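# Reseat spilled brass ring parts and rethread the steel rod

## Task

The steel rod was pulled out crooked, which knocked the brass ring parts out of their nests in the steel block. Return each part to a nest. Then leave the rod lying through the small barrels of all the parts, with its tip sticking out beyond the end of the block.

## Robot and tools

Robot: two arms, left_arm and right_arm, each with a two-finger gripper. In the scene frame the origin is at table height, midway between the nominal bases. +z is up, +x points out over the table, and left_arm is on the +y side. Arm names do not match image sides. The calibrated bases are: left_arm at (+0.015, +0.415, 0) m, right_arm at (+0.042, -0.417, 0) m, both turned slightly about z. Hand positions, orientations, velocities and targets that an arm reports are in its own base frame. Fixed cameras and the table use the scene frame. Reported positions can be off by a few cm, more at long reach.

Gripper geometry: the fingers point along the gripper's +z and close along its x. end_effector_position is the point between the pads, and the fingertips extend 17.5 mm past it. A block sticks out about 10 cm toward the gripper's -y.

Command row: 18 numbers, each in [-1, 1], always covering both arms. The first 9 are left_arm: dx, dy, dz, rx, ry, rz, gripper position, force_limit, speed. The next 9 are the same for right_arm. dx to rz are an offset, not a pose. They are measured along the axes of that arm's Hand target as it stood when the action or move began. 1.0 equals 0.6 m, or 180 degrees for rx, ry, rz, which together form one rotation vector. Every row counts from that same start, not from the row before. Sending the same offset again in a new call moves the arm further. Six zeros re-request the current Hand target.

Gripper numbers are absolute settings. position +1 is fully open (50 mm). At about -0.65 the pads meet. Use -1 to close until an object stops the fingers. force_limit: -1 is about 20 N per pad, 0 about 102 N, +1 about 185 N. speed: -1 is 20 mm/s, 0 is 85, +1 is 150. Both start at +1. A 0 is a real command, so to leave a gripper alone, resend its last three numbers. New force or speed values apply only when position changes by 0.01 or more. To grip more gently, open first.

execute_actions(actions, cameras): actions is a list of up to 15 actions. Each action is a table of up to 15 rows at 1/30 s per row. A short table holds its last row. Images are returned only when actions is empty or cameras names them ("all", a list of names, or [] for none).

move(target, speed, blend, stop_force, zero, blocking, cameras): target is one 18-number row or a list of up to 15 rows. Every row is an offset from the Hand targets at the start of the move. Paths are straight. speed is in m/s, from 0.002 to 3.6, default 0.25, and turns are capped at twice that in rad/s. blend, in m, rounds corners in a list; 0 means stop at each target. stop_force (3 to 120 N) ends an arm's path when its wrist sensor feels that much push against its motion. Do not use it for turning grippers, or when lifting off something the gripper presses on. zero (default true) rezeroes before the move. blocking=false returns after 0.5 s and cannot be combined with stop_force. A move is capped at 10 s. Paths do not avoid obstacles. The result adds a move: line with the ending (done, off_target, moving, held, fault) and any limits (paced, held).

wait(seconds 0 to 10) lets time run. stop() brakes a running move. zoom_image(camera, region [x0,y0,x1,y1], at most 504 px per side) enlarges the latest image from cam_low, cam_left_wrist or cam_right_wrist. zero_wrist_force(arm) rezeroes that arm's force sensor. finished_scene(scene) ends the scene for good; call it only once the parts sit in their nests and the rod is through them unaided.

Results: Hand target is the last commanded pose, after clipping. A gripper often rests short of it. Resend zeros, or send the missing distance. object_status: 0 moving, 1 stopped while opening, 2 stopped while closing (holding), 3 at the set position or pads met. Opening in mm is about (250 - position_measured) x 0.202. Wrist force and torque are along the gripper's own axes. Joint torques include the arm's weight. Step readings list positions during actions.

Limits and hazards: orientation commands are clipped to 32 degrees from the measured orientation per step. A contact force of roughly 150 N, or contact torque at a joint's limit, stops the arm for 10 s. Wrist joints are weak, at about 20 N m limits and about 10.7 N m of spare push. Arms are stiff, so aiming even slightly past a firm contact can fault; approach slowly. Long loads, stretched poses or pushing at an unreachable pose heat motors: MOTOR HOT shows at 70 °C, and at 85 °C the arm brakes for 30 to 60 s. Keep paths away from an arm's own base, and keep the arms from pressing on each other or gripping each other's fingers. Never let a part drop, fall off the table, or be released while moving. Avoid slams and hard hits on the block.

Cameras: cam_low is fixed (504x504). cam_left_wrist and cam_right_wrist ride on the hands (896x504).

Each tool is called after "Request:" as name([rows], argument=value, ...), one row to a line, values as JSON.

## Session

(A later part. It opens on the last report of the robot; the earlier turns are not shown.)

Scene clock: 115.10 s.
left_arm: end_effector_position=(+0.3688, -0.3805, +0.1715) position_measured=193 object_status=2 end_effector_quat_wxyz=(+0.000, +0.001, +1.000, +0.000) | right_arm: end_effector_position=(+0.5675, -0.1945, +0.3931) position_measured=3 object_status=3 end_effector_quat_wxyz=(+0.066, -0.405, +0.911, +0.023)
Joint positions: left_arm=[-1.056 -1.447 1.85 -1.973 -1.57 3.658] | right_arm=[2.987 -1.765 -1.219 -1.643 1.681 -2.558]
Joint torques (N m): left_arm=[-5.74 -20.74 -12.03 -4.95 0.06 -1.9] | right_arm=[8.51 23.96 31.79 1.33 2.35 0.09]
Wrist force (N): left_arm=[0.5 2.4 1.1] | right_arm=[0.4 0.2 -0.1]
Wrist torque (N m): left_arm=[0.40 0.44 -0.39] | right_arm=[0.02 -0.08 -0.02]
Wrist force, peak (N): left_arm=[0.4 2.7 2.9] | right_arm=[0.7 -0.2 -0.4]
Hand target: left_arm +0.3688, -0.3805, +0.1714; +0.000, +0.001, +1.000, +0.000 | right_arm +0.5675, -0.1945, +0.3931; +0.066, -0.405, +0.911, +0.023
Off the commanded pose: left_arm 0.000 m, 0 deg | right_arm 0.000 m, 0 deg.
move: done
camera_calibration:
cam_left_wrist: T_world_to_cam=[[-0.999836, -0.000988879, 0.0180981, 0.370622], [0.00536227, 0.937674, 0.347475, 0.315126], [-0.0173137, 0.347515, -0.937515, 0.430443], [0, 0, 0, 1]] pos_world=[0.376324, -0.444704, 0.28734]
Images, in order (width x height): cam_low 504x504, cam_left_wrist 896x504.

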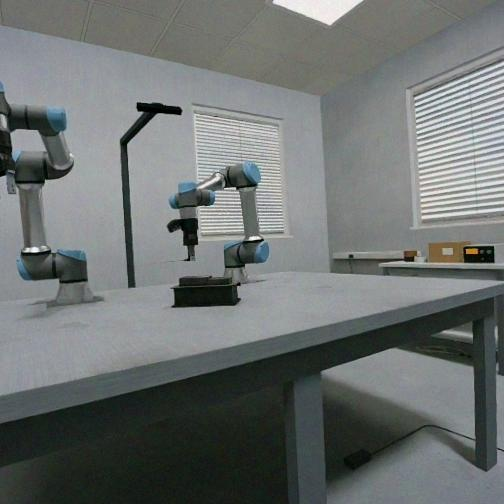

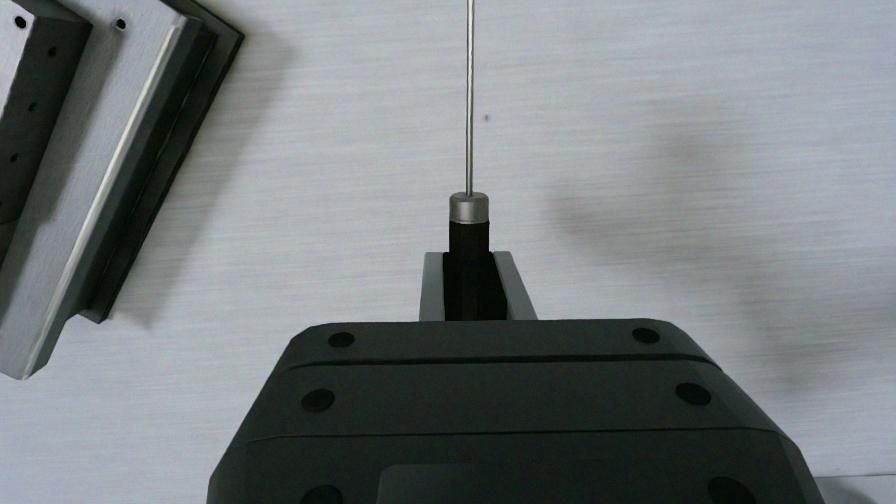

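Request:
move([
  [0,0,0,0,0,0,-1,-0.7,-0.8,-0.648,0.732,0.083,-0.006,0.044,-0.034,1,1,1],
  [0,0,0,0,0,0,-1,-0.7,-0.8,-0.605,0.732,0.401,-0.006,0.044,-0.034,1,1,1],
], speed=0.35, cameras=["cam_right_wrist","cam_low"])

Scene clock: 122.70 s.
left_arm: end_effector_position=(+0.3688, -0.3805, +0.1714) position_measured=193 object_status=2 end_effector_quat_wxyz=(+0.000, +0.001, +1.000, +0.000) | right_arm: end_effector_position=(+0.5042, +0.3890, +0.2882) position_measured=3 object_status=3 end_effector_quat_wxyz=(-0.003, -0.455, +0.891, -0.001)
Joint positions: left_arm=[-1.056 -1.447 1.85 -1.973 -1.57 3.658] | right_arm=[4.009 -1.888 -1.3 -1.529 1.572 -1.647]
Joint torques (N m): left_arm=[-6.01 -21.45 -11.29 -2.35 -1.08 -1.74] | right_arm=[2.46 36.64 21.07 5.35 0.48 -1.58]
Wrist force (N): left_arm=[0.3 2.5 0.9] | right_arm=[0.4 -0.4 -0.3]
Wrist torque (N m): left_arm=[0.42 0.46 -0.39] | right_arm=[-0.07 -0.08 -0.06]
Wrist force, peak (N): left_arm=[0.7 2.7 1.2] | right_arm=[1.2 -1.5 25.1]
Hand target: left_arm +0.3688, -0.3805, +0.1714; +0.000, +0.001, +1.000, +0.000 | right_arm +0.5042, +0.3890, +0.2881; -0.003, -0.455, +0.891, -0.001 (not the last commanded pose)
Off the commanded pose: left_arm 0.000 m, 0 deg | right_arm 0.088 m, 0 deg.
move: held (right_arm; a check stopped the path); path passed 1 of 2 targets; limits=held
pose unreachable (right arm): on one or more control steps of this call, first in action 0 (counted from 0), this arm could not follow its commanded pose, so it was not sent that pose on those steps. It may still have moved: this result reports where it is.
cause: moving toward the commanded pose would bring a part of the arm too close to another arm (a part of this arm just beyond joint 3 (elbow) and a part of the left arm just beyond its joint 5 (wrist 2), 22 mm apart when this arm was first held).
camera_calibration:
cam_right_wrist: T_world_to_cam=[[-0.594172, -0.804309, -0.00675564, 0.623707], [-0.755582, 0.555256, 0.347544, 0.0791083], [-0.275782, 0.211605, -0.937639, 0.457351], [0, 0, 0, 1]] pos_world=[0.556491, 0.36095, 0.40555]
Images, in order (width x height): cam_low 504x504, cam_right_wrist 896x504.

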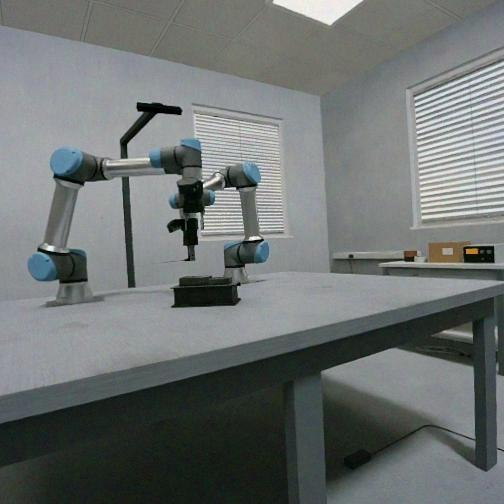

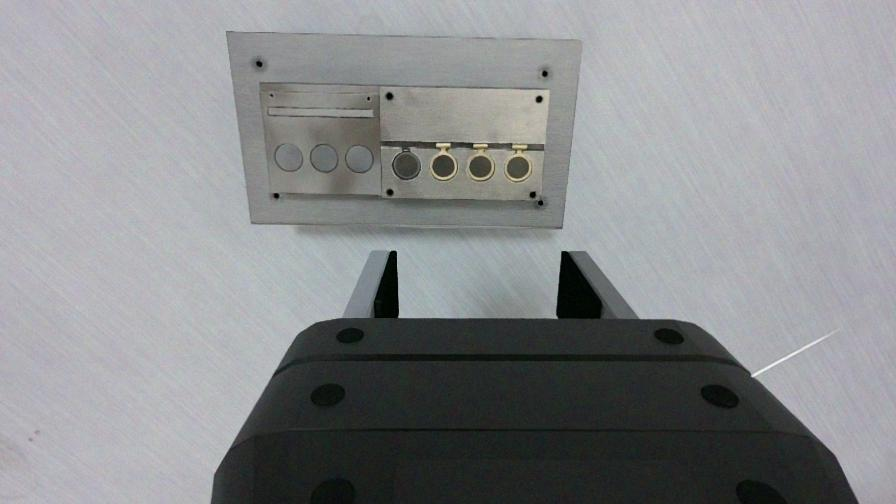

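Request:
move([
  [0,0,0.2,0,0,0,-1,-0.7,-0.8,0,0,-0.05,0,0,0,1,1,1],
  [0,0,0.2475,0,0,0,-1,-0.7,-0.8,0.3,0.2,-0.05,0,0,0,1,1,1],
], speed=[0.15,0.1])

Request:
move(target=[0,0,0.006,0,0,0,-1,-0.7,-0.8,0,0,0,0,0,0,1,1,1], speed=0.006, stop_force=3, cameras=["cam_right_wrist","cam_low"])

Scene clock: 127.87 s.
left_arm: end_effector_position=(+0.3688, -0.3804, +0.0228) position_measured=193 object_status=2 end_effector_quat_wxyz=(+0.000, +0.001, +1.000, +0.000) | right_arm: end_effector_position=(+0.3015, +0.3137, +0.3192) position_measured=3 object_status=3 end_effector_quat_wxyz=(-0.003, -0.455, +0.891, -0.001)
Joint positions: left_arm=[-1.055 -1.234 2.036 -2.371 -1.57 3.658] | right_arm=[4.257 -1.391 -1.756 -1.572 1.573 -1.4]
Joint torques (N m): left_arm=[6.74 -45.8 -13.58 -1.73 0.73 1.83] | right_arm=[-9.77 3.88 34.18 5.48 -2.1 -1.95]
Wrist force (N): left_arm=[0.4 2.7 0.8] | right_arm=[0.2 0.0 -0.4]
Wrist torque (N m): left_arm=[0.43 0.45 -0.41] | right_arm=[-0.01 -0.04 -0.05]
Wrist force, peak (N): left_arm=[0.4 2.9 3.4] | right_arm=[-1.1 -1.1 0.4]
Hand target: left_arm +0.3688, -0.3804, +0.0229; +0.000, +0.001, +1.000, +0.000 | right_arm +0.3016, +0.3137, +0.3192; -0.003, -0.455, +0.891, -0.001
Off the commanded pose: left_arm 0.000 m, 0 deg | right_arm 0.000 m, 0 deg.
move: done

Scene clock: 129.37 s.
left_arm: end_effector_position=(+0.3688, -0.3804, +0.0213) position_measured=193 object_status=2 end_effector_quat_wxyz=(+0.000, +0.001, +1.000, +0.000) | right_arm: end_effector_position=(+0.3016, +0.3137, +0.3192) position_measured=3 object_status=3 end_effector_quat_wxyz=(-0.003, -0.455, +0.891, -0.001)
Joint positions: left_arm=[-1.055 -1.231 2.037 -2.376 -1.57 3.658] | right_arm=[4.257 -1.391 -1.756 -1.571 1.573 -1.4]
Joint torques (N m): left_arm=[4.2 -47.6 -28.81 -0.74 0.73 1.71] | right_arm=[-10.15 3.48 28.82 5.47 -2.73 1.1]
Wrist force (N): left_arm=[1.5 3.0 -2.1] | right_arm=[0.1 0.0 0.1]
Wrist torque (N m): left_arm=[0.49 0.49 -0.36] | right_arm=[-0.01 -0.03 -0.05]
Wrist force, peak (N): left_arm=[1.2 5.8 -6.7] | right_arm=[0.4 -0.5 0.0]
Hand target: left_arm +0.3688, -0.3804, +0.0213; +0.000, +0.001, +1.000, +0.000 (not the last commanded pose) | right_arm +0.3016, +0.3137, +0.3192; -0.003, -0.455, +0.891, -0.001
Off the commanded pose: left_arm 0.002 m, 0 deg | right_arm 0.000 m, 0 deg.
move: contact (left_arm)
camera_calibration:
cam_right_wrist: T_world_to_cam=[[-0.594134, -0.804339, -0.00662442, 0.442931], [-0.755576, 0.555252, 0.347563, -0.0430759], [-0.27588, 0.211504, -0.937633, 0.44649], [0, 0, 0, 1]] pos_world=[0.353791, 0.28575, 0.43655]
Images, in order (width x height): cam_low 504x504, cam_right_wrist 896x504.

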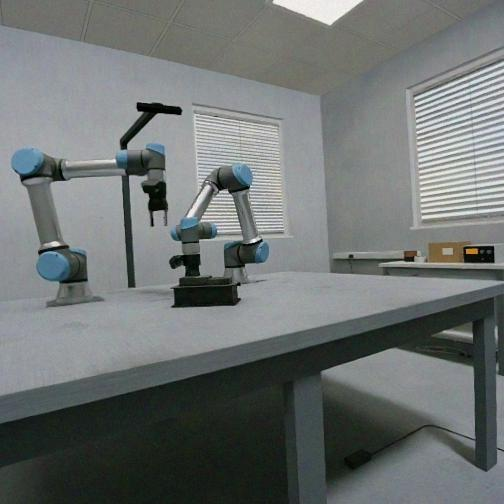

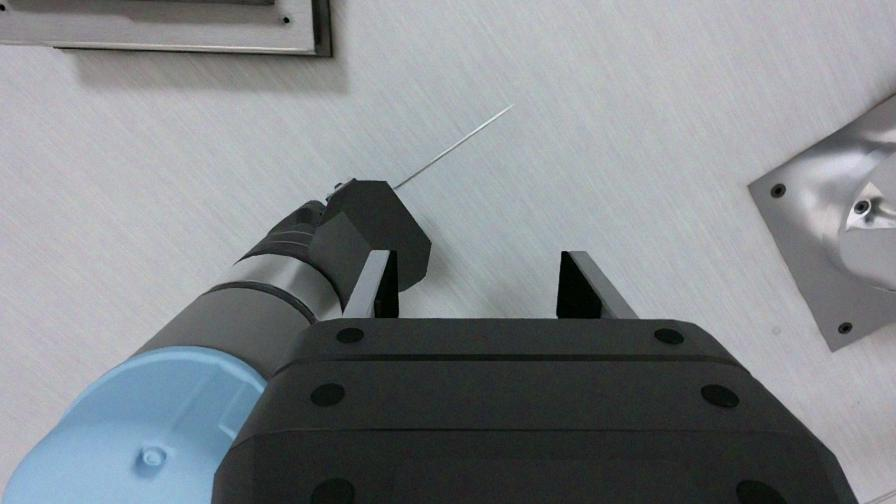

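Request:
move(target=[0,0,0,0,0,0,0.32,-0.7,-1,0.27,-0.195,0,0,0,0,1,1,1], speed=0.3)

Request:
move([
  [0,0,-0.05,0,0,0,0.32,-0.7,-1,0,0,0,0,0,0,1,1,1],
  [0,0,-0.25,0,0,0,0.32,-0.7,-1,0,0,0,0,0,0,1,1,1],
  [-0.35,-0.075,-0.25,0,0,-0.31,0.32,-0.7,-1,0,0,0,0,0,0,1,1,1],
], speed=[0.05,0.25,0.3], cameras=["all"])

Scene clock: 130.93 s.
left_arm: end_effector_position=(+0.3688, -0.3804, +0.0213) position_measured=105 object_status=3 end_effector_quat_wxyz=(+0.000, +0.001, +1.000, +0.000) | right_arm: end_effector_position=(+0.3013, +0.1140, +0.3199) position_measured=3 object_status=3 end_effector_quat_wxyz=(-0.003, -0.455, +0.891, -0.001)
Joint positions: left_arm=[-1.055 -1.231 2.037 -2.376 -1.57 3.658] | right_arm=[3.929 -1.094 -1.947 -1.677 1.571 -1.727]
Joint torques (N m): left_arm=[-0.03 -48 -27.9 -2.31 0.63 1.63] | right_arm=[-6.81 0.87 30.62 5.33 1.36 -1.66]
Wrist force (N): left_arm=[0.4 2.3 0.6] | right_arm=[0.0 -0.2 0.2]
Wrist torque (N m): left_arm=[0.38 0.45 -0.40] | right_arm=[-0.04 -0.02 0.03]
Wrist force, peak (N): left_arm=[1.5 3.1 -2.1] | right_arm=[2.7 -3.7 -0.1]
Hand target: left_arm +0.3688, -0.3804, +0.0213; +0.000, +0.001, +1.000, +0.000 | right_arm +0.3013, +0.1139, +0.3199; -0.003, -0.455, +0.891, -0.001
Off the commanded pose: left_arm 0.000 m, 0 deg | right_arm 0.000 m, 0 deg.
move: done

Scene clock: 134.70 s.
left_arm: end_effector_position=(+0.5787, -0.4257, +0.1712) position_measured=105 object_status=3 end_effector_quat_wxyz=(+0.000, -0.467, +0.884, +0.000) | right_arm: end_effector_position=(+0.3013, +0.1139, +0.3199) position_measured=3 object_status=3 end_effector_quat_wxyz=(-0.003, -0.455, +0.891, -0.001)
Joint positions: left_arm=[-0.821 -1.012 1.25 -1.808 -1.57 2.919] | right_arm=[3.929 -1.094 -1.947 -1.677 1.571 -1.727]
Joint torques (N m): left_arm=[-5.14 -61.81 -18.01 -6.25 -0.38 -0.77] | right_arm=[-9.64 15.38 20.31 1.92 -2.61 -1.82]
Wrist force (N): left_arm=[0.4 2.6 0.8] | right_arm=[0.2 -0.3 0.1]
Wrist torque (N m): left_arm=[0.42 0.47 -0.32] | right_arm=[-0.05 -0.04 0.03]
Wrist force, peak (N): left_arm=[0.5 2.9 4.4] | right_arm=[0.4 -0.4 -0.4]
Hand target: left_arm +0.5787, -0.4258, +0.1713; +0.000, -0.467, +0.884, +0.000 | right_arm +0.3013, +0.1139, +0.3199; -0.003, -0.455, +0.891, -0.001
Off the commanded pose: left_arm 0.000 m, 0 deg | right_arm 0.000 m, 0 deg.
move: done
camera_calibration:
cam_left_wrist: T_world_to_cam=[[-0.561341, -0.827394, 0.0177415, -0.0250781], [-0.772534, 0.531568, 0.347314, 0.63385], [-0.296797, 0.181256, -0.937581, 0.540477], [0, 0, 0, 1]] pos_world=[0.636004, -0.455648, 0.287041]
cam_right_wrist: T_world_to_cam=[[-0.594134, -0.804339, -0.00662442, 0.282029], [-0.755576, 0.555252, 0.347563, 0.0675246], [-0.27588, 0.211504, -0.937633, 0.489371], [0, 0, 0, 1]] pos_world=[0.353591, 0.0858498, 0.43725]

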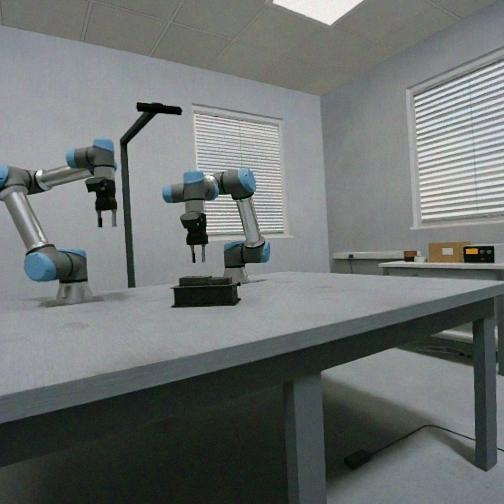

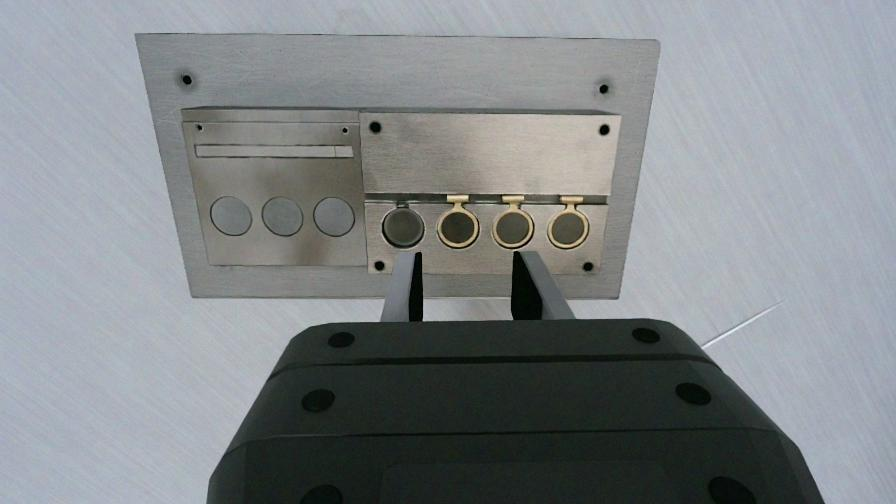

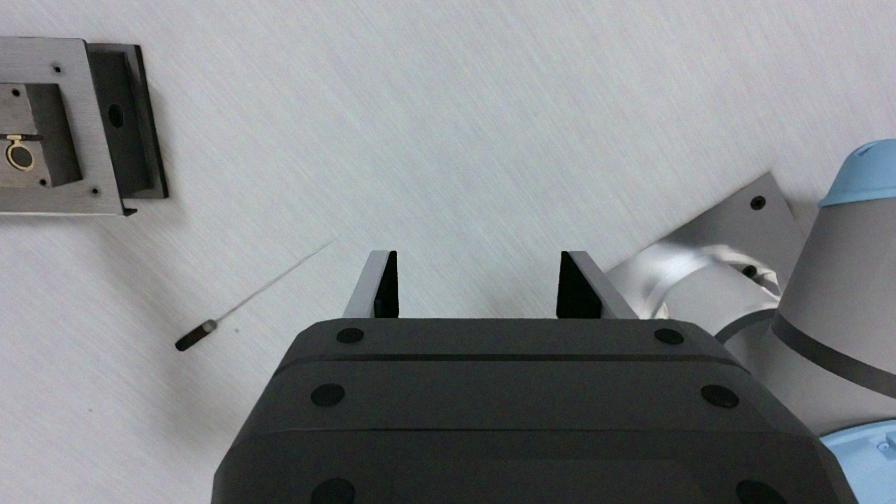

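Request:
execute_actions(actions=[])

Scene clock: 137.13 s.
left_arm: end_effector_position=(+0.5787, -0.4258, +0.1713) position_measured=105 object_status=3 end_effector_quat_wxyz=(+0.000, -0.467, +0.884, +0.000) | right_arm: end_effector_position=(+0.3013, +0.1139, +0.3199) position_measured=3 object_status=3 end_effector_quat_wxyz=(-0.003, -0.455, +0.891, -0.001)
Joint positions: left_arm=[-0.821 -1.012 1.25 -1.809 -1.57 2.919] | right_arm=[3.929 -1.094 -1.947 -1.677 1.571 -1.727]
Joint velocities: within noise
Joint torques (N m): left_arm=[-6.05 -65.41 -33.29 -6.08 -1.02 -1.8] | right_arm=[-9.98 16.3 20.54 1.23 -2.6 -1.76]
Wrist force (N): left_arm=[0.3 2.6 0.8] | right_arm=[0.2 0.0 -0.2]
Wrist torque (N m): left_arm=[0.43 0.49 -0.31] | right_arm=[-0.01 -0.04 0.03]
Wrist force, peak (N): left_arm=[0.4 2.8 1.0] | right_arm=[0.4 -0.3 -0.5]
Hand target: left_arm +0.5787, -0.4258, +0.1713; +0.000, -0.467, +0.884, +0.000 | right_arm +0.3013, +0.1139, +0.3199; -0.003, -0.455, +0.891, -0.001
Tool commands: left_gripper/position=+0.32 left_gripper/force_limit=-0.7 left_gripper/speed=-1.0 right_gripper/position=+1.0 right_gripper/force_limit=+1.0 right_gripper/speed=+1.0
Off the commanded pose: left_arm 0.000 m, 0 deg | right_arm 0.000 m, 0 deg.
camera_calibration:
cam_left_wrist: T_world_to_cam=[[-0.561204, -0.827486, 0.0177959, -0.0252239], [-0.772664, 0.531489, 0.347144, 0.633911], [-0.296715, 0.181068, -0.937643, 0.540452], [0, 0, 0, 1]] pos_world=[0.636005, -0.455648, 0.287141]
cam_right_wrist: T_world_to_cam=[[-0.594134, -0.804339, -0.00662442, 0.282029], [-0.755576, 0.555252, 0.347563, 0.0675246], [-0.27588, 0.211504, -0.937633, 0.489371], [0, 0, 0, 1]] pos_world=[0.353591, 0.0858498, 0.43725]

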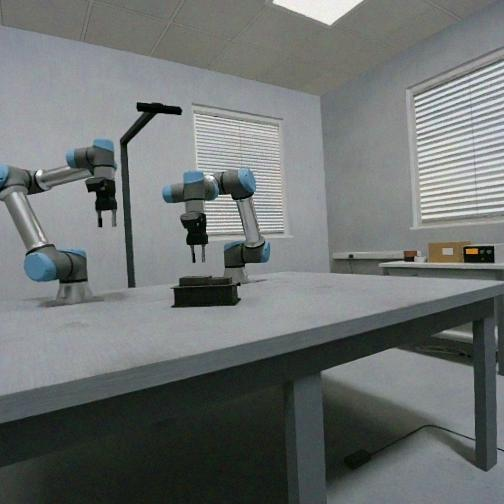

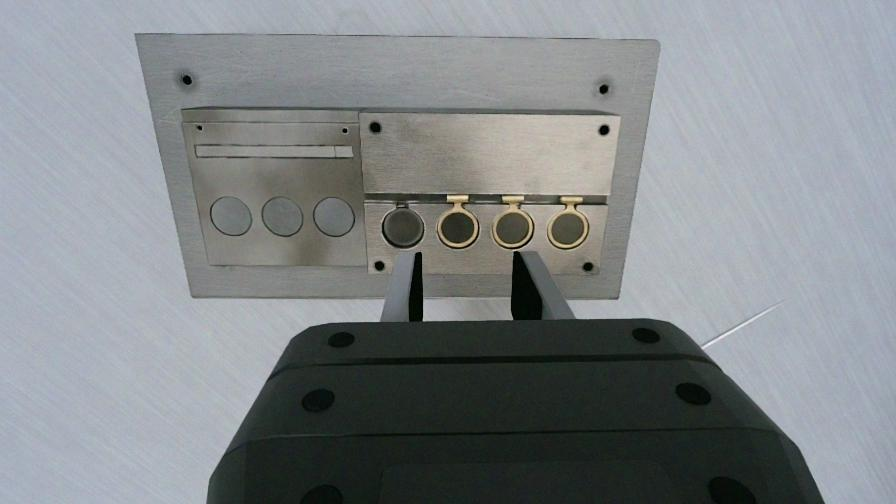

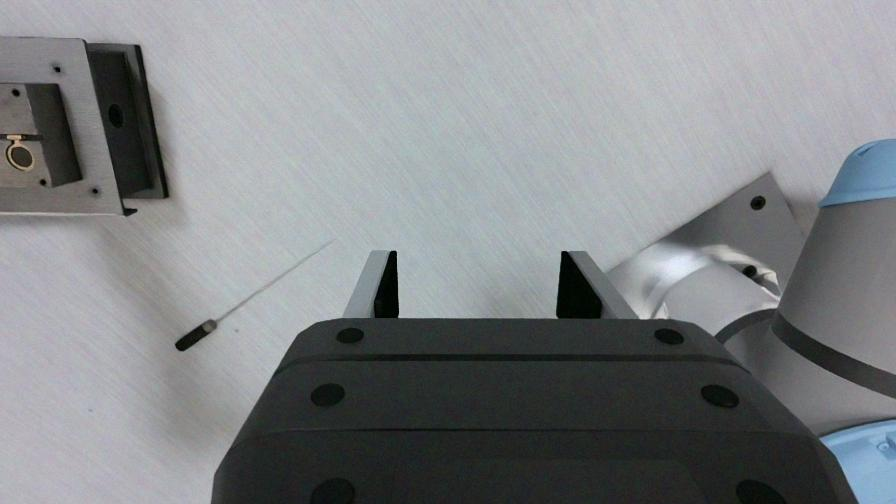

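Request:
move(target=[-0.4187,0.2022,-0.1333,0,0,0,0.32,-0.7,-1,0,0,0,0,0,0,0.32,-0.7,-1])

Request:
move([
  [0,0,0,0,0,0,0.32,-0.7,-1,-0.235,0.138,0,0,0,0.6547,0.32,-0.7,-1],
  [0,0,0,0,0,0,0.32,-0.7,-1,-0.471,0.277,0.2,0,0,-0.6906,0.32,-0.7,-1],
], speed=0.4, cameras=["cam_low","cam_right_wrist"])

Scene clock: 140.17 s.
left_arm: end_effector_position=(+0.6199, -0.1500, +0.2516) position_measured=105 object_status=3 end_effector_quat_wxyz=(+0.000, -0.467, +0.884, +0.000) | right_arm: end_effector_position=(+0.3013, +0.1139, +0.3199) position_measured=105 object_status=3 end_effector_quat_wxyz=(-0.003, -0.455, +0.891, -0.001)
Joint positions: left_arm=[-0.448 -1.246 1.386 -1.711 -1.57 3.292] | right_arm=[3.929 -1.094 -1.947 -1.677 1.571 -1.727]
Joint torques (N m): left_arm=[5.95 -32.01 -12.61 -6.15 -1.08 -0.2] | right_arm=[-9.86 15.73 19.91 0.99 -2.54 -1.72]
Wrist force (N): left_arm=[0.3 2.6 0.5] | right_arm=[-0.1 -0.4 0.2]
Wrist torque (N m): left_arm=[0.43 0.47 -0.38] | right_arm=[-0.07 0.01 0.03]
Wrist force, peak (N): left_arm=[-2.6 4.4 -0.1] | right_arm=[0.3 -0.5 -0.3]
Hand target: left_arm +0.6199, -0.1499, +0.2515; +0.000, -0.467, +0.884, +0.000 | right_arm +0.3013, +0.1139, +0.3199; -0.003, -0.455, +0.891, -0.001
Off the commanded pose: left_arm 0.000 m, 0 deg | right_arm 0.000 m, 0 deg.
move: done

Scene clock: 146.13 s.
left_arm: end_effector_position=(+0.6199, -0.1499, +0.2515) position_measured=105 object_status=3 end_effector_quat_wxyz=(+0.000, -0.467, +0.884, +0.000) | right_arm: end_effector_position=(+0.3319, +0.4399, +0.1986) position_measured=105 object_status=3 end_effector_quat_wxyz=(+0.002, +1.000, -0.014, -0.002)
Joint positions: left_arm=[-0.448 -1.246 1.386 -1.711 -1.57 3.292] | right_arm=[4.309 -1.723 -1.741 -1.253 1.573 2.766]
Joint torques (N m): left_arm=[7.39 -32.63 -12.15 -5.97 0.7 1.73] | right_arm=[-8.11 46.55 18 0.68 -1.62 1.55]
Wrist force (N): left_arm=[0.4 2.6 0.7] | right_arm=[0.1 -0.2 -0.3]
Wrist torque (N m): left_arm=[0.43 0.46 -0.39] | right_arm=[-0.03 -0.02 -0.04]
Wrist force, peak (N): left_arm=[0.3 2.9 1.0] | right_arm=[-0.1 -0.7 -1.1]
Hand target: left_arm +0.6199, -0.1499, +0.2515; +0.000, -0.467, +0.884, +0.000 | right_arm +0.3319, +0.4398, +0.1986; +0.002, +1.000, -0.014, -0.002
Off the commanded pose: left_arm 0.000 m, 0 deg | right_arm 0.000 m, 0 deg.
move: done
camera_calibration:
cam_right_wrist: T_world_to_cam=[[0.999182, -0.0370932, -0.0161156, -0.302819], [-0.0291119, -0.936276, 0.350058, 0.366246], [-0.0280734, -0.349302, -0.936589, 0.479314], [0, 0, 0, 1]] pos_world=[0.32669, 0.4991, 0.315833]
Images, in order (width x height): cam_low 504x504, cam_right_wrist 896x504.

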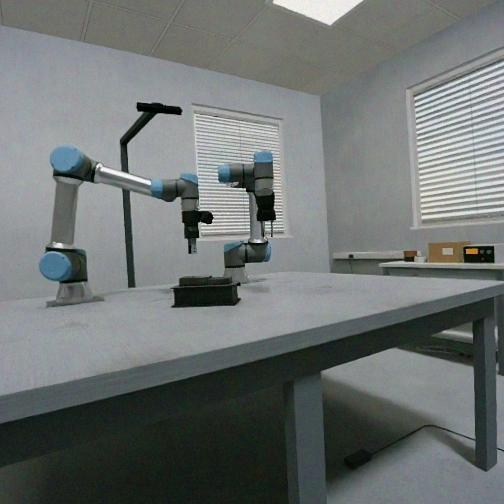

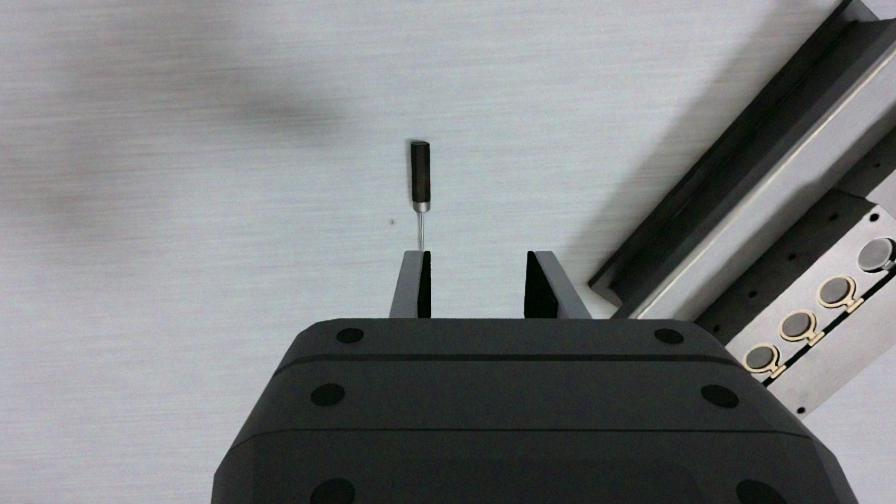

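Request:
move(target=[0,0,0,0,0,0,0.32,-0.7,-1,-0.05,-0.0003,0.2,0,0,0,0.32,-0.7,-1], cameras=["cam_right_wrist"])

Scene clock: 149.20 s.
left_arm: end_effector_position=(+0.6199, -0.1499, +0.2515) position_measured=105 object_status=3 end_effector_quat_wxyz=(+0.000, -0.467, +0.884, +0.000) | right_arm: end_effector_position=(+0.3014, +0.4404, +0.0788) position_measured=105 object_status=3 end_effector_quat_wxyz=(+0.002, +1.000, -0.014, -0.002)
Joint positions: left_arm=[-0.448 -1.246 1.386 -1.711 -1.57 3.292] | right_arm=[4.363 -1.821 -1.966 -0.93 1.574 2.82]
Joint torques (N m): left_arm=[6.95 -32.08 -12.55 -5.77 0.73 1.72] | right_arm=[-8.91 43.95 14.68 4.95 -2.65 -1.7]
Wrist force (N): left_arm=[0.5 2.5 0.8] | right_arm=[0.2 -0.2 -0.1]
Wrist torque (N m): left_arm=[0.40 0.43 -0.39] | right_arm=[-0.04 -0.04 -0.03]
Wrist force, peak (N): left_arm=[0.4 2.8 0.8] | right_arm=[1.1 -0.4 -3.9]
Hand target: left_arm +0.6199, -0.1499, +0.2515; +0.000, -0.467, +0.884, +0.000 | right_arm +0.3015, +0.4404, +0.0787; +0.002, +1.000, -0.014, -0.002
Off the commanded pose: left_arm 0.000 m, 0 deg | right_arm 0.000 m, 0 deg.
move: done
camera_calibration:
cam_right_wrist: T_world_to_cam=[[0.99917, -0.0373507, -0.0162296, -0.274203], [-0.0293105, -0.936234, 0.350151, 0.40782], [-0.0282731, -0.349385, -0.936553, 0.366431], [0, 0, 0, 1]] pos_world=[0.296289, 0.499599, 0.195933]
Images, in order (width x height): cam_right_wrist 896x504.

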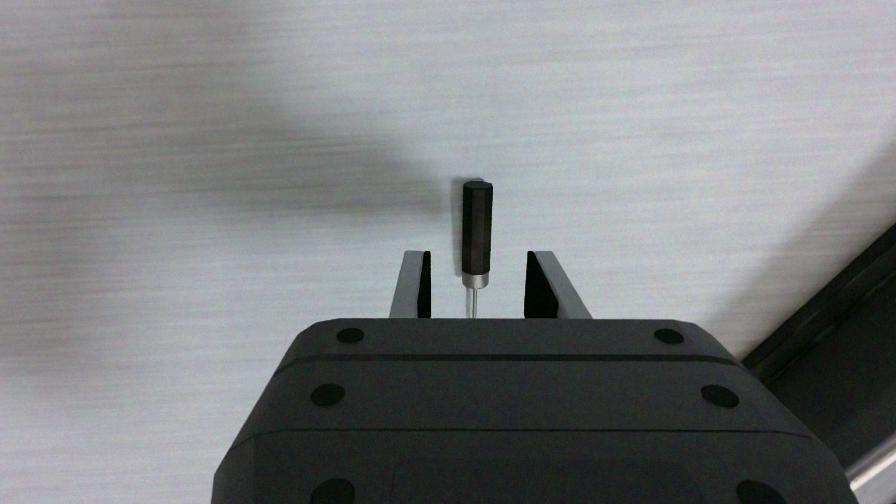

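Request:
move([
  [0,0,0,0,0,0,0.32,-0.7,-1,0.0035,0,0.05,0,0,0,0.32,-0.7,-1],
  [0,0,0,0,0,0,0.32,-0.7,-1,0.0035,0,0.094,0,0,0,0.32,-0.7,-1],
], speed=[0.1,0.03], stop_force=4, cameras=["cam_right_wrist"])

Scene clock: 151.97 s.
left_arm: end_effector_position=(+0.6199, -0.1499, +0.2515) position_measured=105 object_status=3 end_effector_quat_wxyz=(+0.000, -0.467, +0.884, +0.000) | right_arm: end_effector_position=(+0.3033, +0.4401, +0.0223) position_measured=105 object_status=3 end_effector_quat_wxyz=(+0.002, +1.000, -0.014, -0.002)
Joint positions: left_arm=[-0.448 -1.246 1.386 -1.711 -1.57 3.292] | right_arm=[4.36 -1.919 -2.018 -0.78 1.573 2.817]
Joint torques (N m): left_arm=[7.2 -31.95 -12.86 -5.68 0.71 1.74] | right_arm=[10.6 49.54 27.43 0.88 -2.04 1.35]
Wrist force (N): left_arm=[0.5 2.5 0.6] | right_arm=[0.2 0.0 -0.1]
Wrist torque (N m): left_arm=[0.41 0.44 -0.38] | right_arm=[0.00 -0.04 -0.03]
Wrist force, peak (N): left_arm=[0.3 2.8 0.8] | right_arm=[0.1 -0.3 -2.3]
Hand target: left_arm +0.6199, -0.1499, +0.2515; +0.000, -0.467, +0.884, +0.000 | right_arm +0.3033, +0.4401, +0.0223; +0.002, +1.000, -0.014, -0.002
Off the commanded pose: left_arm 0.000 m, 0 deg | right_arm 0.000 m, 0 deg.
move: done
camera_calibration:
cam_right_wrist: T_world_to_cam=[[0.999167, -0.0374425, -0.0162021, -0.276985], [-0.0294125, -0.936309, 0.349943, 0.42744], [-0.0282729, -0.349175, -0.936631, 0.313465], [0, 0, 0, 1]] pos_world=[0.298189, 0.499299, 0.139533]
Images, in order (width x height): cam_right_wrist 896x504.

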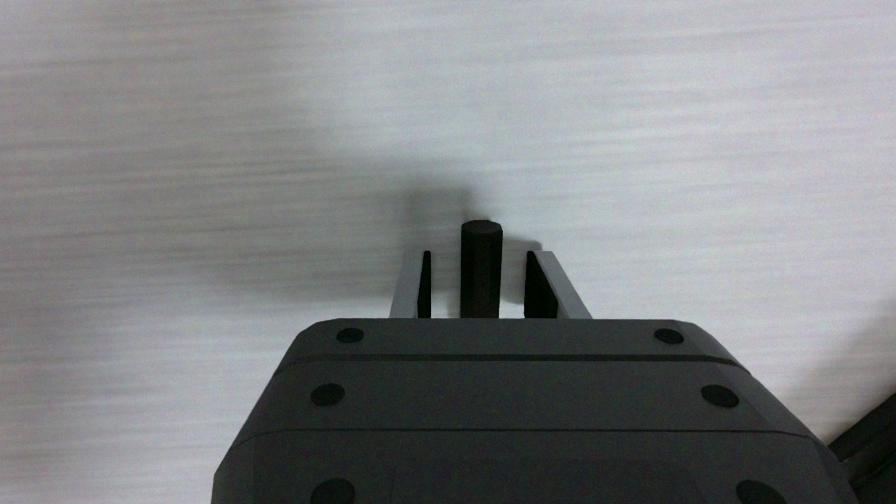

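Request:
move(target=[0,0,0,0,0,0,0.32,-0.7,-1,0.0008,0,0.012,0,0,0,0.32,-0.7,-1], speed=0.006, stop_force=3)

Scene clock: 154.03 s.
left_arm: end_effector_position=(+0.6199, -0.1499, +0.2515) position_measured=105 object_status=3 end_effector_quat_wxyz=(+0.000, -0.467, +0.884, +0.000) | right_arm: end_effector_position=(+0.3036, +0.4401, +0.0177) position_measured=105 object_status=3 end_effector_quat_wxyz=(+0.002, +1.000, -0.014, -0.002)
Joint positions: left_arm=[-0.448 -1.246 1.386 -1.711 -1.57 3.292] | right_arm=[4.359 -1.928 -2.022 -0.768 1.573 2.816]
Joint torques (N m): left_arm=[7.4 -32.69 -12.28 -5.53 0.7 1.7] | right_arm=[0.99 45.25 24.77 0.83 -1.93 -0.1]
Wrist force (N): left_arm=[0.5 2.5 0.5] | right_arm=[-1.3 2.6 -10.7]
Wrist torque (N m): left_arm=[0.40 0.44 -0.39] | right_arm=[0.04 0.15 0.01]
Wrist force, peak (N): left_arm=[0.2 2.7 0.9] | right_arm=[-5.5 9.6 -25.4]
Hand target: left_arm +0.6199, -0.1499, +0.2515; +0.000, -0.467, +0.884, +0.000 | right_arm +0.3036, +0.4401, +0.0177; +0.002, +1.000, -0.014, -0.002 (not the last commanded pose)
Off the commanded pose: left_arm 0.000 m, 0 deg | right_arm 0.003 m, 0 deg.
move: contact (right_arm)

Request:
move([
  [0,0,0,0,0,0,0.32,-0.7,-1,0,0,-0.0033,0,0,0,0.32,-0.7,-1],
  [0,0,0,0,0,0,0.32,-0.7,-1,0,0,-0.0033,0,0,0,-1,-0.7,-0.8],
], speed=0.02)

Request:
wait(seconds=0.3, cameras=["cam_right_wrist"])

Scene clock: 155.80 s.
left_arm: end_effector_position=(+0.6199, -0.1499, +0.2515) position_measured=105 object_status=3 end_effector_quat_wxyz=(+0.000, -0.467, +0.884, +0.000) | right_arm: end_effector_position=(+0.3036, +0.4401, +0.0197) position_measured=194 object_status=2 end_effector_quat_wxyz=(+0.002, +1.000, -0.014, -0.002)
Joint positions: left_arm=[-0.448 -1.246 1.386 -1.711 -1.57 3.292] | right_arm=[4.359 -1.924 -2.02 -0.773 1.573 2.816]
Joint torques (N m): left_arm=[7.27 -32.21 -12.66 -5.54 0.62 1.71] | right_arm=[8.68 31.67 19.39 5.44 -1.98 1.8]
Wrist force (N): left_arm=[0.3 2.4 0.8] | right_arm=[0.0 0.0 -0.1]
Wrist torque (N m): left_arm=[0.39 0.47 -0.39] | right_arm=[0.00 0.00 -0.03]
Wrist force, peak (N): left_arm=[0.5 2.8 1.0] | right_arm=[-1.3 2.5 -10.7]
Hand target: left_arm +0.6199, -0.1499, +0.2515; +0.000, -0.467, +0.884, +0.000 | right_arm +0.3036, +0.4401, +0.0197; +0.002, +1.000, -0.014, -0.002
Off the commanded pose: left_arm 0.000 m, 0 deg | right_arm 0.000 m, 0 deg.
move: done

Scene clock: 156.10 s.
left_arm: end_effector_position=(+0.6199, -0.1499, +0.2515) position_measured=105 object_status=3 end_effector_quat_wxyz=(+0.000, -0.467, +0.884, +0.000) | right_arm: end_effector_position=(+0.3036, +0.4401, +0.0197) position_measured=194 object_status=2 end_effector_quat_wxyz=(+0.002, +1.000, -0.014, -0.002)
Joint positions: left_arm=[-0.448 -1.246 1.386 -1.711 -1.57 3.292] | right_arm=[4.359 -1.924 -2.02 -0.773 1.573 2.816]
Joint torques (N m): left_arm=[6.71 -32.9 -13.08 -5.64 0.69 1.69] | right_arm=[8.88 24.73 17.64 5.68 -2.07 1.54]
Wrist force (N): left_arm=[0.3 2.5 0.7] | right_arm=[0.3 -0.5 0.1]
Wrist torque (N m): left_arm=[0.41 0.47 -0.39] | right_arm=[-0.07 -0.05 -0.02]
Wrist force, peak (N): left_arm=[0.4 2.7 0.8] | right_arm=[0.1 -0.5 -0.2]
Hand target: left_arm +0.6199, -0.1499, +0.2515; +0.000, -0.467, +0.884, +0.000 | right_arm +0.3036, +0.4401, +0.0197; +0.002, +1.000, -0.014, -0.002
Tool commands: left_gripper/position=+0.32 left_gripper/force_limit=-0.7 left_gripper/speed=-1.0 right_gripper/position=-1.0 right_gripper/force_limit=-0.7 right_gripper/speed=-0.8
Off the commanded pose: left_arm 0.000 m, 0 deg | right_arm 0.000 m, 0 deg.
wait: 0.30 s; at rest by 0.17 s
camera_calibration:
cam_right_wrist: T_world_to_cam=[[0.99917, -0.0374075, -0.0161119, -0.277358], [-0.0294139, -0.936343, 0.349853, 0.428389], [-0.0281734, -0.349089, -0.936666, 0.31097], [0, 0, 0, 1]] pos_world=[0.298489, 0.499299, 0.136933]
Images, in order (width x height): cam_right_wrist 896x504.

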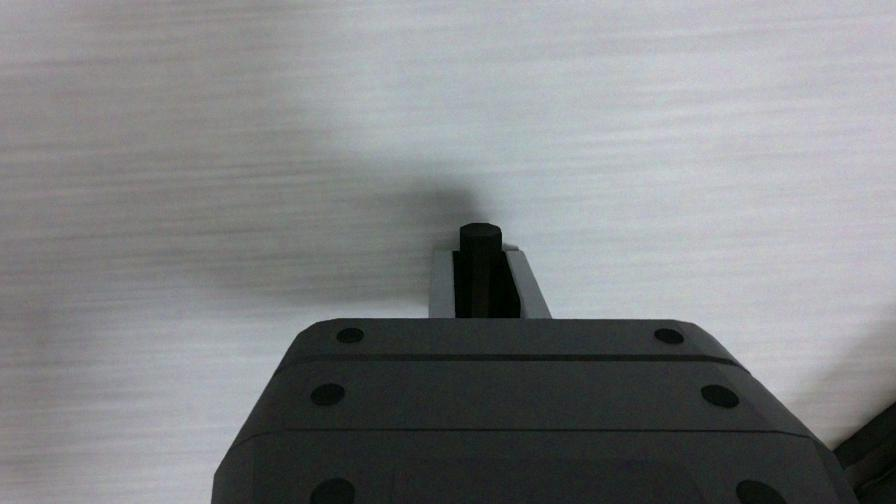

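Request:
move([
  [0,0,0,0,0,0,0.32,-0.7,-1,0,0,-0.15,0,0,0,-1,-0.7,-0.8],
  [0,0,0,0,0,0,0.32,-0.7,-1,0,0,-0.3005,0,0,0,-1,-0.7,-0.8],
  [0,0,0,0,0,0,0.32,-0.7,-1,0.1346,0.4349,-0.3005,0,0,-0.809,-1,-0.7,-0.8],
], speed=[0.1,0.2,0.35], cameras=["cam_low","cam_right_wrist"])

Scene clock: 163.03 s.
left_arm: end_effector_position=(+0.6199, -0.1499, +0.2515) position_measured=105 object_status=3 end_effector_quat_wxyz=(+0.000, -0.467, +0.884, +0.000) | right_arm: end_effector_position=(+0.3778, +0.1776, +0.2007) position_measured=194 object_status=2 end_effector_quat_wxyz=(-0.001, +0.309, +0.951, -0.002)
Joint positions: left_arm=[-0.448 -1.246 1.386 -1.711 -1.57 3.292] | right_arm=[3.906 -1.391 -2.062 -1.264 1.571 -0.178]
Joint torques (N m): left_arm=[6.89 -32.5 -12.58 -5.09 0.67 1.63] | right_arm=[9.79 2.22 32.57 2 0.71 -1.84]
Wrist force (N): left_arm=[0.2 2.5 0.8] | right_arm=[0.4 0.0 -0.2]
Wrist torque (N m): left_arm=[0.41 0.49 -0.39] | right_arm=[0.01 -0.07 0.03]
Wrist force, peak (N): left_arm=[0.3 2.9 1.0] | right_arm=[0.0 -0.1 3.5]
Hand target: left_arm +0.6199, -0.1499, +0.2515; +0.000, -0.467, +0.884, +0.000 | right_arm +0.3778, +0.1777, +0.2006; -0.001, +0.309, +0.951, -0.002
Off the commanded pose: left_arm 0.000 m, 0 deg | right_arm 0.000 m, 0 deg.
move: done
camera_calibration:
cam_right_wrist: T_world_to_cam=[[-0.803407, 0.595332, -0.0107763, 0.209177], [0.556643, 0.757375, 0.341369, -0.399121], [0.21139, 0.26826, -0.939868, 0.191439], [0, 0, 0, 1]] pos_world=[0.349753, 0.126399, 0.318429]
Images, in order (width x height): cam_low 504x504, cam_right_wrist 896x504.

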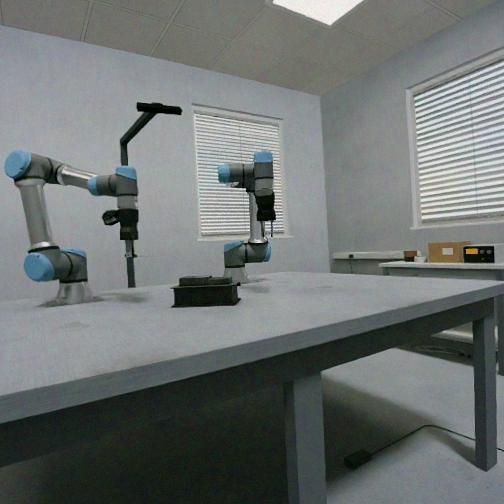

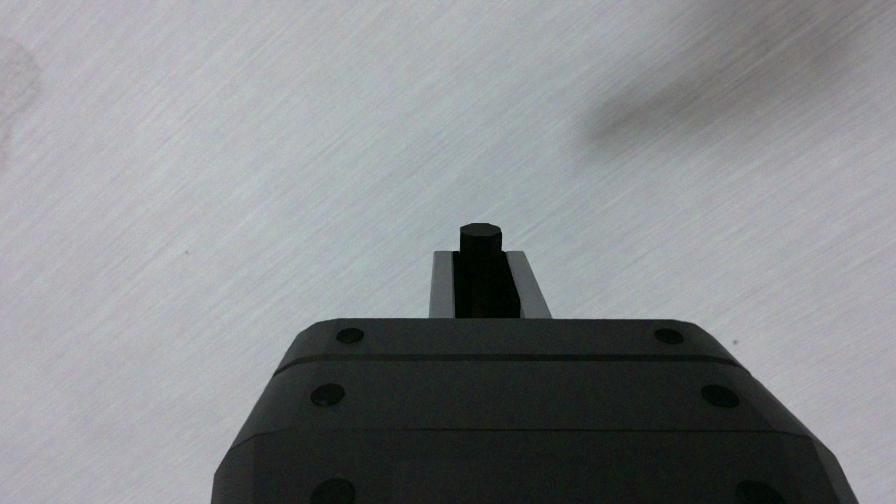

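Request:
move(target=[0,0,0,0,0,0,0.32,-0.7,-1,0,0,0.11,-0.0111,0,0,-1,-0.7,-0.8])

Request:
move(target=[0.4187,-0.2022,0.1333,0,0,0,0.32,-0.7,-1,0,0,0,0,0,0,-1,-0.7,-0.8], cameras=["cam_low","cam_left_wrist"])

Scene clock: 164.80 s.
left_arm: end_effector_position=(+0.6199, -0.1499, +0.2515) position_measured=105 object_status=3 end_effector_quat_wxyz=(+0.000, -0.467, +0.884, +0.000) | right_arm: end_effector_position=(+0.3775, +0.1774, +0.1346) position_measured=194 object_status=2 end_effector_quat_wxyz=(+0.004, +0.309, +0.951, +0.014)
Joint positions: left_arm=[-0.448 -1.246 1.386 -1.711 -1.57 3.292] | right_arm=[3.902 -1.447 -2.21 -1.026 1.577 -0.182]
Joint torques (N m): left_arm=[6.79 -32.74 -12.59 -5.31 0.65 1.56] | right_arm=[-6.01 31.84 21.04 4.57 0.09 -0.63]
Wrist force (N): left_arm=[0.1 2.6 0.7] | right_arm=[-0.1 -0.2 0.1]
Wrist torque (N m): left_arm=[0.43 0.51 -0.38] | right_arm=[-0.04 0.01 0.03]
Wrist force, peak (N): left_arm=[0.3 2.7 1.0] | right_arm=[0.6 -0.4 2.2]
Hand target: left_arm +0.6199, -0.1499, +0.2515; +0.000, -0.467, +0.884, +0.000 | right_arm +0.3775, +0.1774, +0.1347; +0.004, +0.309, +0.951, +0.014
Off the commanded pose: left_arm 0.000 m, 0 deg | right_arm 0.000 m, 0 deg.
move: done

Scene clock: 166.43 s.
left_arm: end_effector_position=(+0.5788, -0.4257, +0.1713) position_measured=105 object_status=3 end_effector_quat_wxyz=(+0.000, -0.467, +0.884, +0.000) | right_arm: end_effector_position=(+0.3775, +0.1774, +0.1347) position_measured=194 object_status=2 end_effector_quat_wxyz=(+0.004, +0.309, +0.951, +0.014)
Joint positions: left_arm=[-0.821 -1.012 1.25 -1.808 -1.57 2.919] | right_arm=[3.902 -1.447 -2.21 -1.026 1.577 -0.182]
Joint torques (N m): left_arm=[-4.37 -59.87 -13.71 -1.8 0.39 0.66] | right_arm=[8.67 30.11 16.43 5.55 -2.72 1.55]
Wrist force (N): left_arm=[0.4 2.7 0.9] | right_arm=[0.1 -0.4 0.1]
Wrist torque (N m): left_arm=[0.44 0.47 -0.32] | right_arm=[-0.06 -0.03 0.03]
Wrist force, peak (N): left_arm=[-2.8 4.3 -0.3] | right_arm=[0.6 -0.4 0.0]
Hand target: left_arm +0.5787, -0.4258, +0.1713; +0.000, -0.467, +0.884, +0.000 | right_arm +0.3775, +0.1774, +0.1347; +0.004, +0.309, +0.951, +0.014
Off the commanded pose: left_arm 0.000 m, 0 deg | right_arm 0.000 m, 0 deg.
move: done
camera_calibration:
cam_left_wrist: T_world_to_cam=[[-0.561159, -0.827517, 0.0177753, -0.0251778], [-0.772697, 0.531441, 0.347145, 0.633856], [-0.296715, 0.181069, -0.937643, 0.540434], [0, 0, 0, 1]] pos_world=[0.636005, -0.455548, 0.287141]
Images, in order (width x height): cam_low 504x504, cam_left_wrist 896x504.

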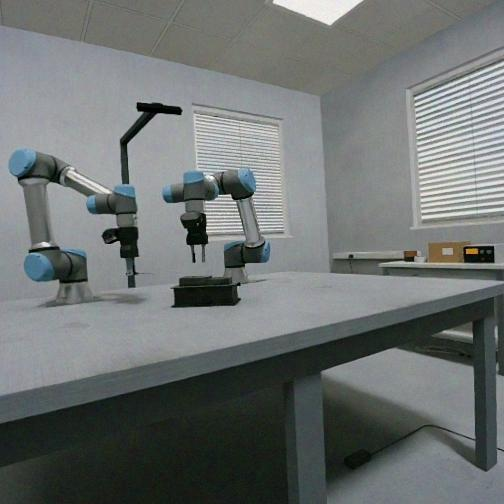

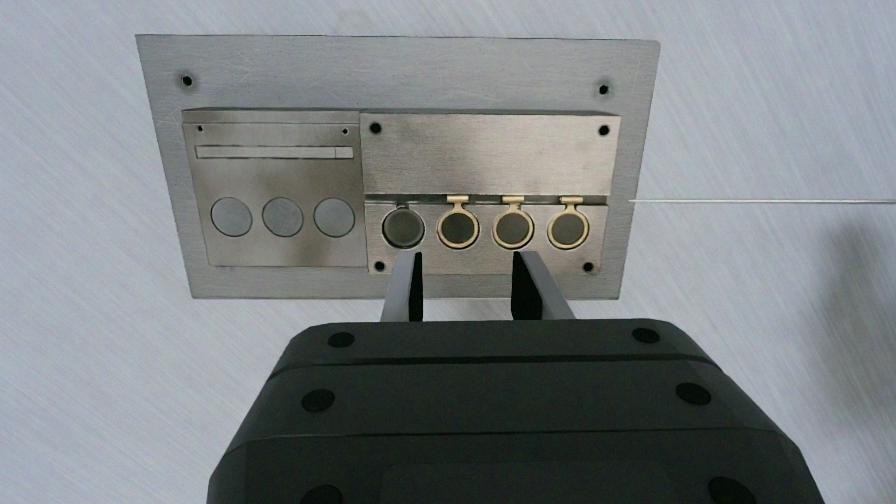

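Request:
move(target=[0.025,0,0,0,0,0,0.32,-0.7,-1,0,0,0.0295,0,0,0,-1,-0.7,-0.8], speed=0.08, cameras=["cam_left_wrist"])

Request:
zoom_image(camera="cam_left_wrist", region=[460, 150, 820, 250])

Scene clock: 167.87 s.
left_arm: end_effector_position=(+0.5702, -0.4383, +0.1713) position_measured=105 object_status=3 end_effector_quat_wxyz=(+0.000, -0.467, +0.884, +0.000) | right_arm: end_effector_position=(+0.3778, +0.1779, +0.1168) position_measured=194 object_status=2 end_effector_quat_wxyz=(+0.004, +0.309, +0.951, +0.014) end_effector_velocity=(+0.000, +0.000, +0.001) end_effector_angular_velocity=(+0.000, +0.002, -0.001)
Joint positions: left_arm=[-0.842 -1.011 1.248 -1.808 -1.57 2.898] | right_arm=[3.902 -1.476 -2.239 -0.969 1.577 -0.182]
Joint velocities: left_arm=[within noise] | right_arm=[-0.001 0.002 0.002 -0.005 0.001 0.001]
Joint torques (N m): left_arm=[6.88 -44.3 -31.39 -0.78 -1.11 1.83] | right_arm=[9.05 31.02 32.48 1.14 -2.66 1.35]
Wrist force (N): left_arm=[0.3 2.8 0.9] | right_arm=[0.4 0.2 0.2]
Wrist torque (N m): left_arm=[0.46 0.49 -0.31] | right_arm=[0.03 -0.06 0.04]
Wrist force, peak (N): left_arm=[0.1 2.8 0.9] | right_arm=[0.4 -0.4 -1.0]
Hand target: left_arm +0.5703, -0.4382, +0.1713; +0.000, -0.467, +0.884, +0.000 | right_arm +0.3778, +0.1779, +0.1170; +0.004, +0.309, +0.951, +0.014
Off the commanded pose: left_arm 0.000 m, 0 deg | right_arm 0.000 m, 0 deg.
move: done
camera_calibration:
cam_left_wrist: T_world_to_cam=[[-0.561097, -0.82756, 0.0177456, -0.0404242], [-0.772753, 0.531381, 0.347113, 0.634], [-0.296686, 0.181051, -0.937655, 0.540171], [0, 0, 0, 1]] pos_world=[0.627505, -0.468148, 0.287141]
Images, in order (width x height): cam_left_wrist 896x504.

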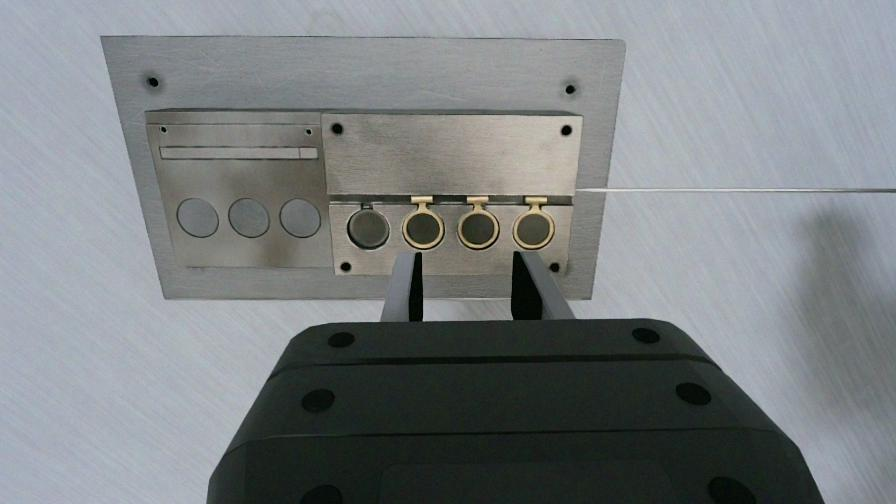

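Scaled by 1.400 from the camera's 896x504 image, which has a finer 1280x720 frame.

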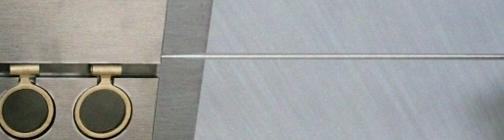

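Request:
move(target=[0,-0.1,0.005,-0.1667,0,0,0.32,-0.7,-1,0,-0.0167,0,0,0,0,-1,-0.7,-0.8], speed=0.1, cameras=["cam_left_wrist"])

Request:
zoom_image(camera="cam_left_wrist", region=[400, 100, 760, 300])

Scene clock: 171.57 s.
left_arm: end_effector_position=(+0.6188, -0.4712, +0.1678) position_measured=105 object_status=3 end_effector_quat_wxyz=(-0.091, -0.461, +0.868, +0.158) end_effector_velocity=(-0.001, +0.001, -0.001) end_effector_angular_velocity=(+0.003, +0.006, +0.001) | right_arm: end_effector_position=(+0.3719, +0.1697, +0.1167) position_measured=194 object_status=2 end_effector_quat_wxyz=(+0.004, +0.309, +0.951, +0.014)
Joint positions: left_arm=[-0.795 -0.369 0.035 -0.879 -1.654 2.956] | right_arm=[3.897 -1.453 -2.259 -0.972 1.578 -0.187]
Joint velocities: left_arm=[0 0.001 0 0.005 -0.002 0] | right_arm=[within noise]
Joint torques (N m): left_arm=[2.69 -60 -33.54 -0.03 -1.84 -1.8] | right_arm=[-8.79 23.61 19.76 1.12 2.37 -2.15]
Wrist force (N): left_arm=[0.8 2.2 0.7] | right_arm=[0.2 -0.3 -0.1]
Wrist torque (N m): left_arm=[0.38 0.36 -0.19] | right_arm=[-0.05 -0.04 0.04]
Wrist force, peak (N): left_arm=[0.4 3.7 0.9] | right_arm=[0.6 -0.5 0.0]
Hand target: left_arm +0.6199, -0.4720, +0.1683; -0.121, -0.451, +0.854, +0.229 | right_arm +0.3719, +0.1698, +0.1167; +0.004, +0.309, +0.951, +0.014
Off the commanded pose: left_arm 0.001 m, 9 deg | right_arm 0.000 m, 0 deg.
elbow stopped short (left arm): the move would have taken joint 3 (elbow) straighter than the controller allows.
move: off_target (left_arm)
camera_calibration:
cam_left_wrist: T_world_to_cam=[[-0.55057, -0.834299, 0.0285922, -0.0518231], [-0.616214, 0.429281, 0.660301, 0.492695], [-0.563163, 0.345923, -0.750456, 0.768397], [0, 0, 0, 1]] pos_world=[0.707806, -0.520547, 0.252803]
Images, in order (width x height): cam_left_wrist 896x504.

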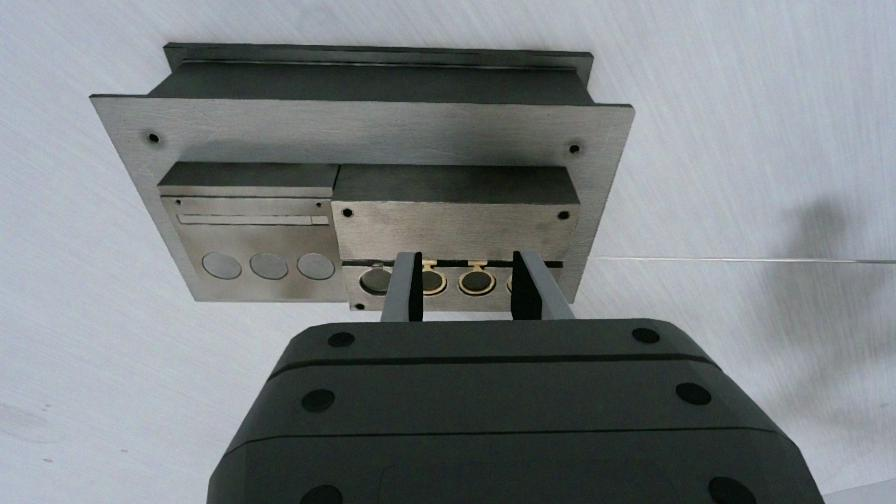

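Scaled by 1.400 from the camera's 896x504 image, which has a finer 1280x720 frame.

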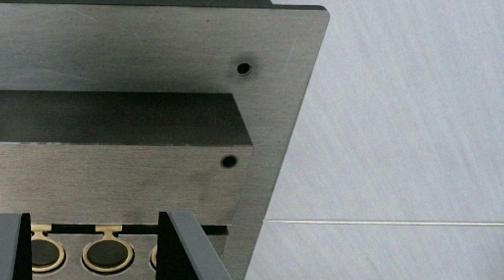

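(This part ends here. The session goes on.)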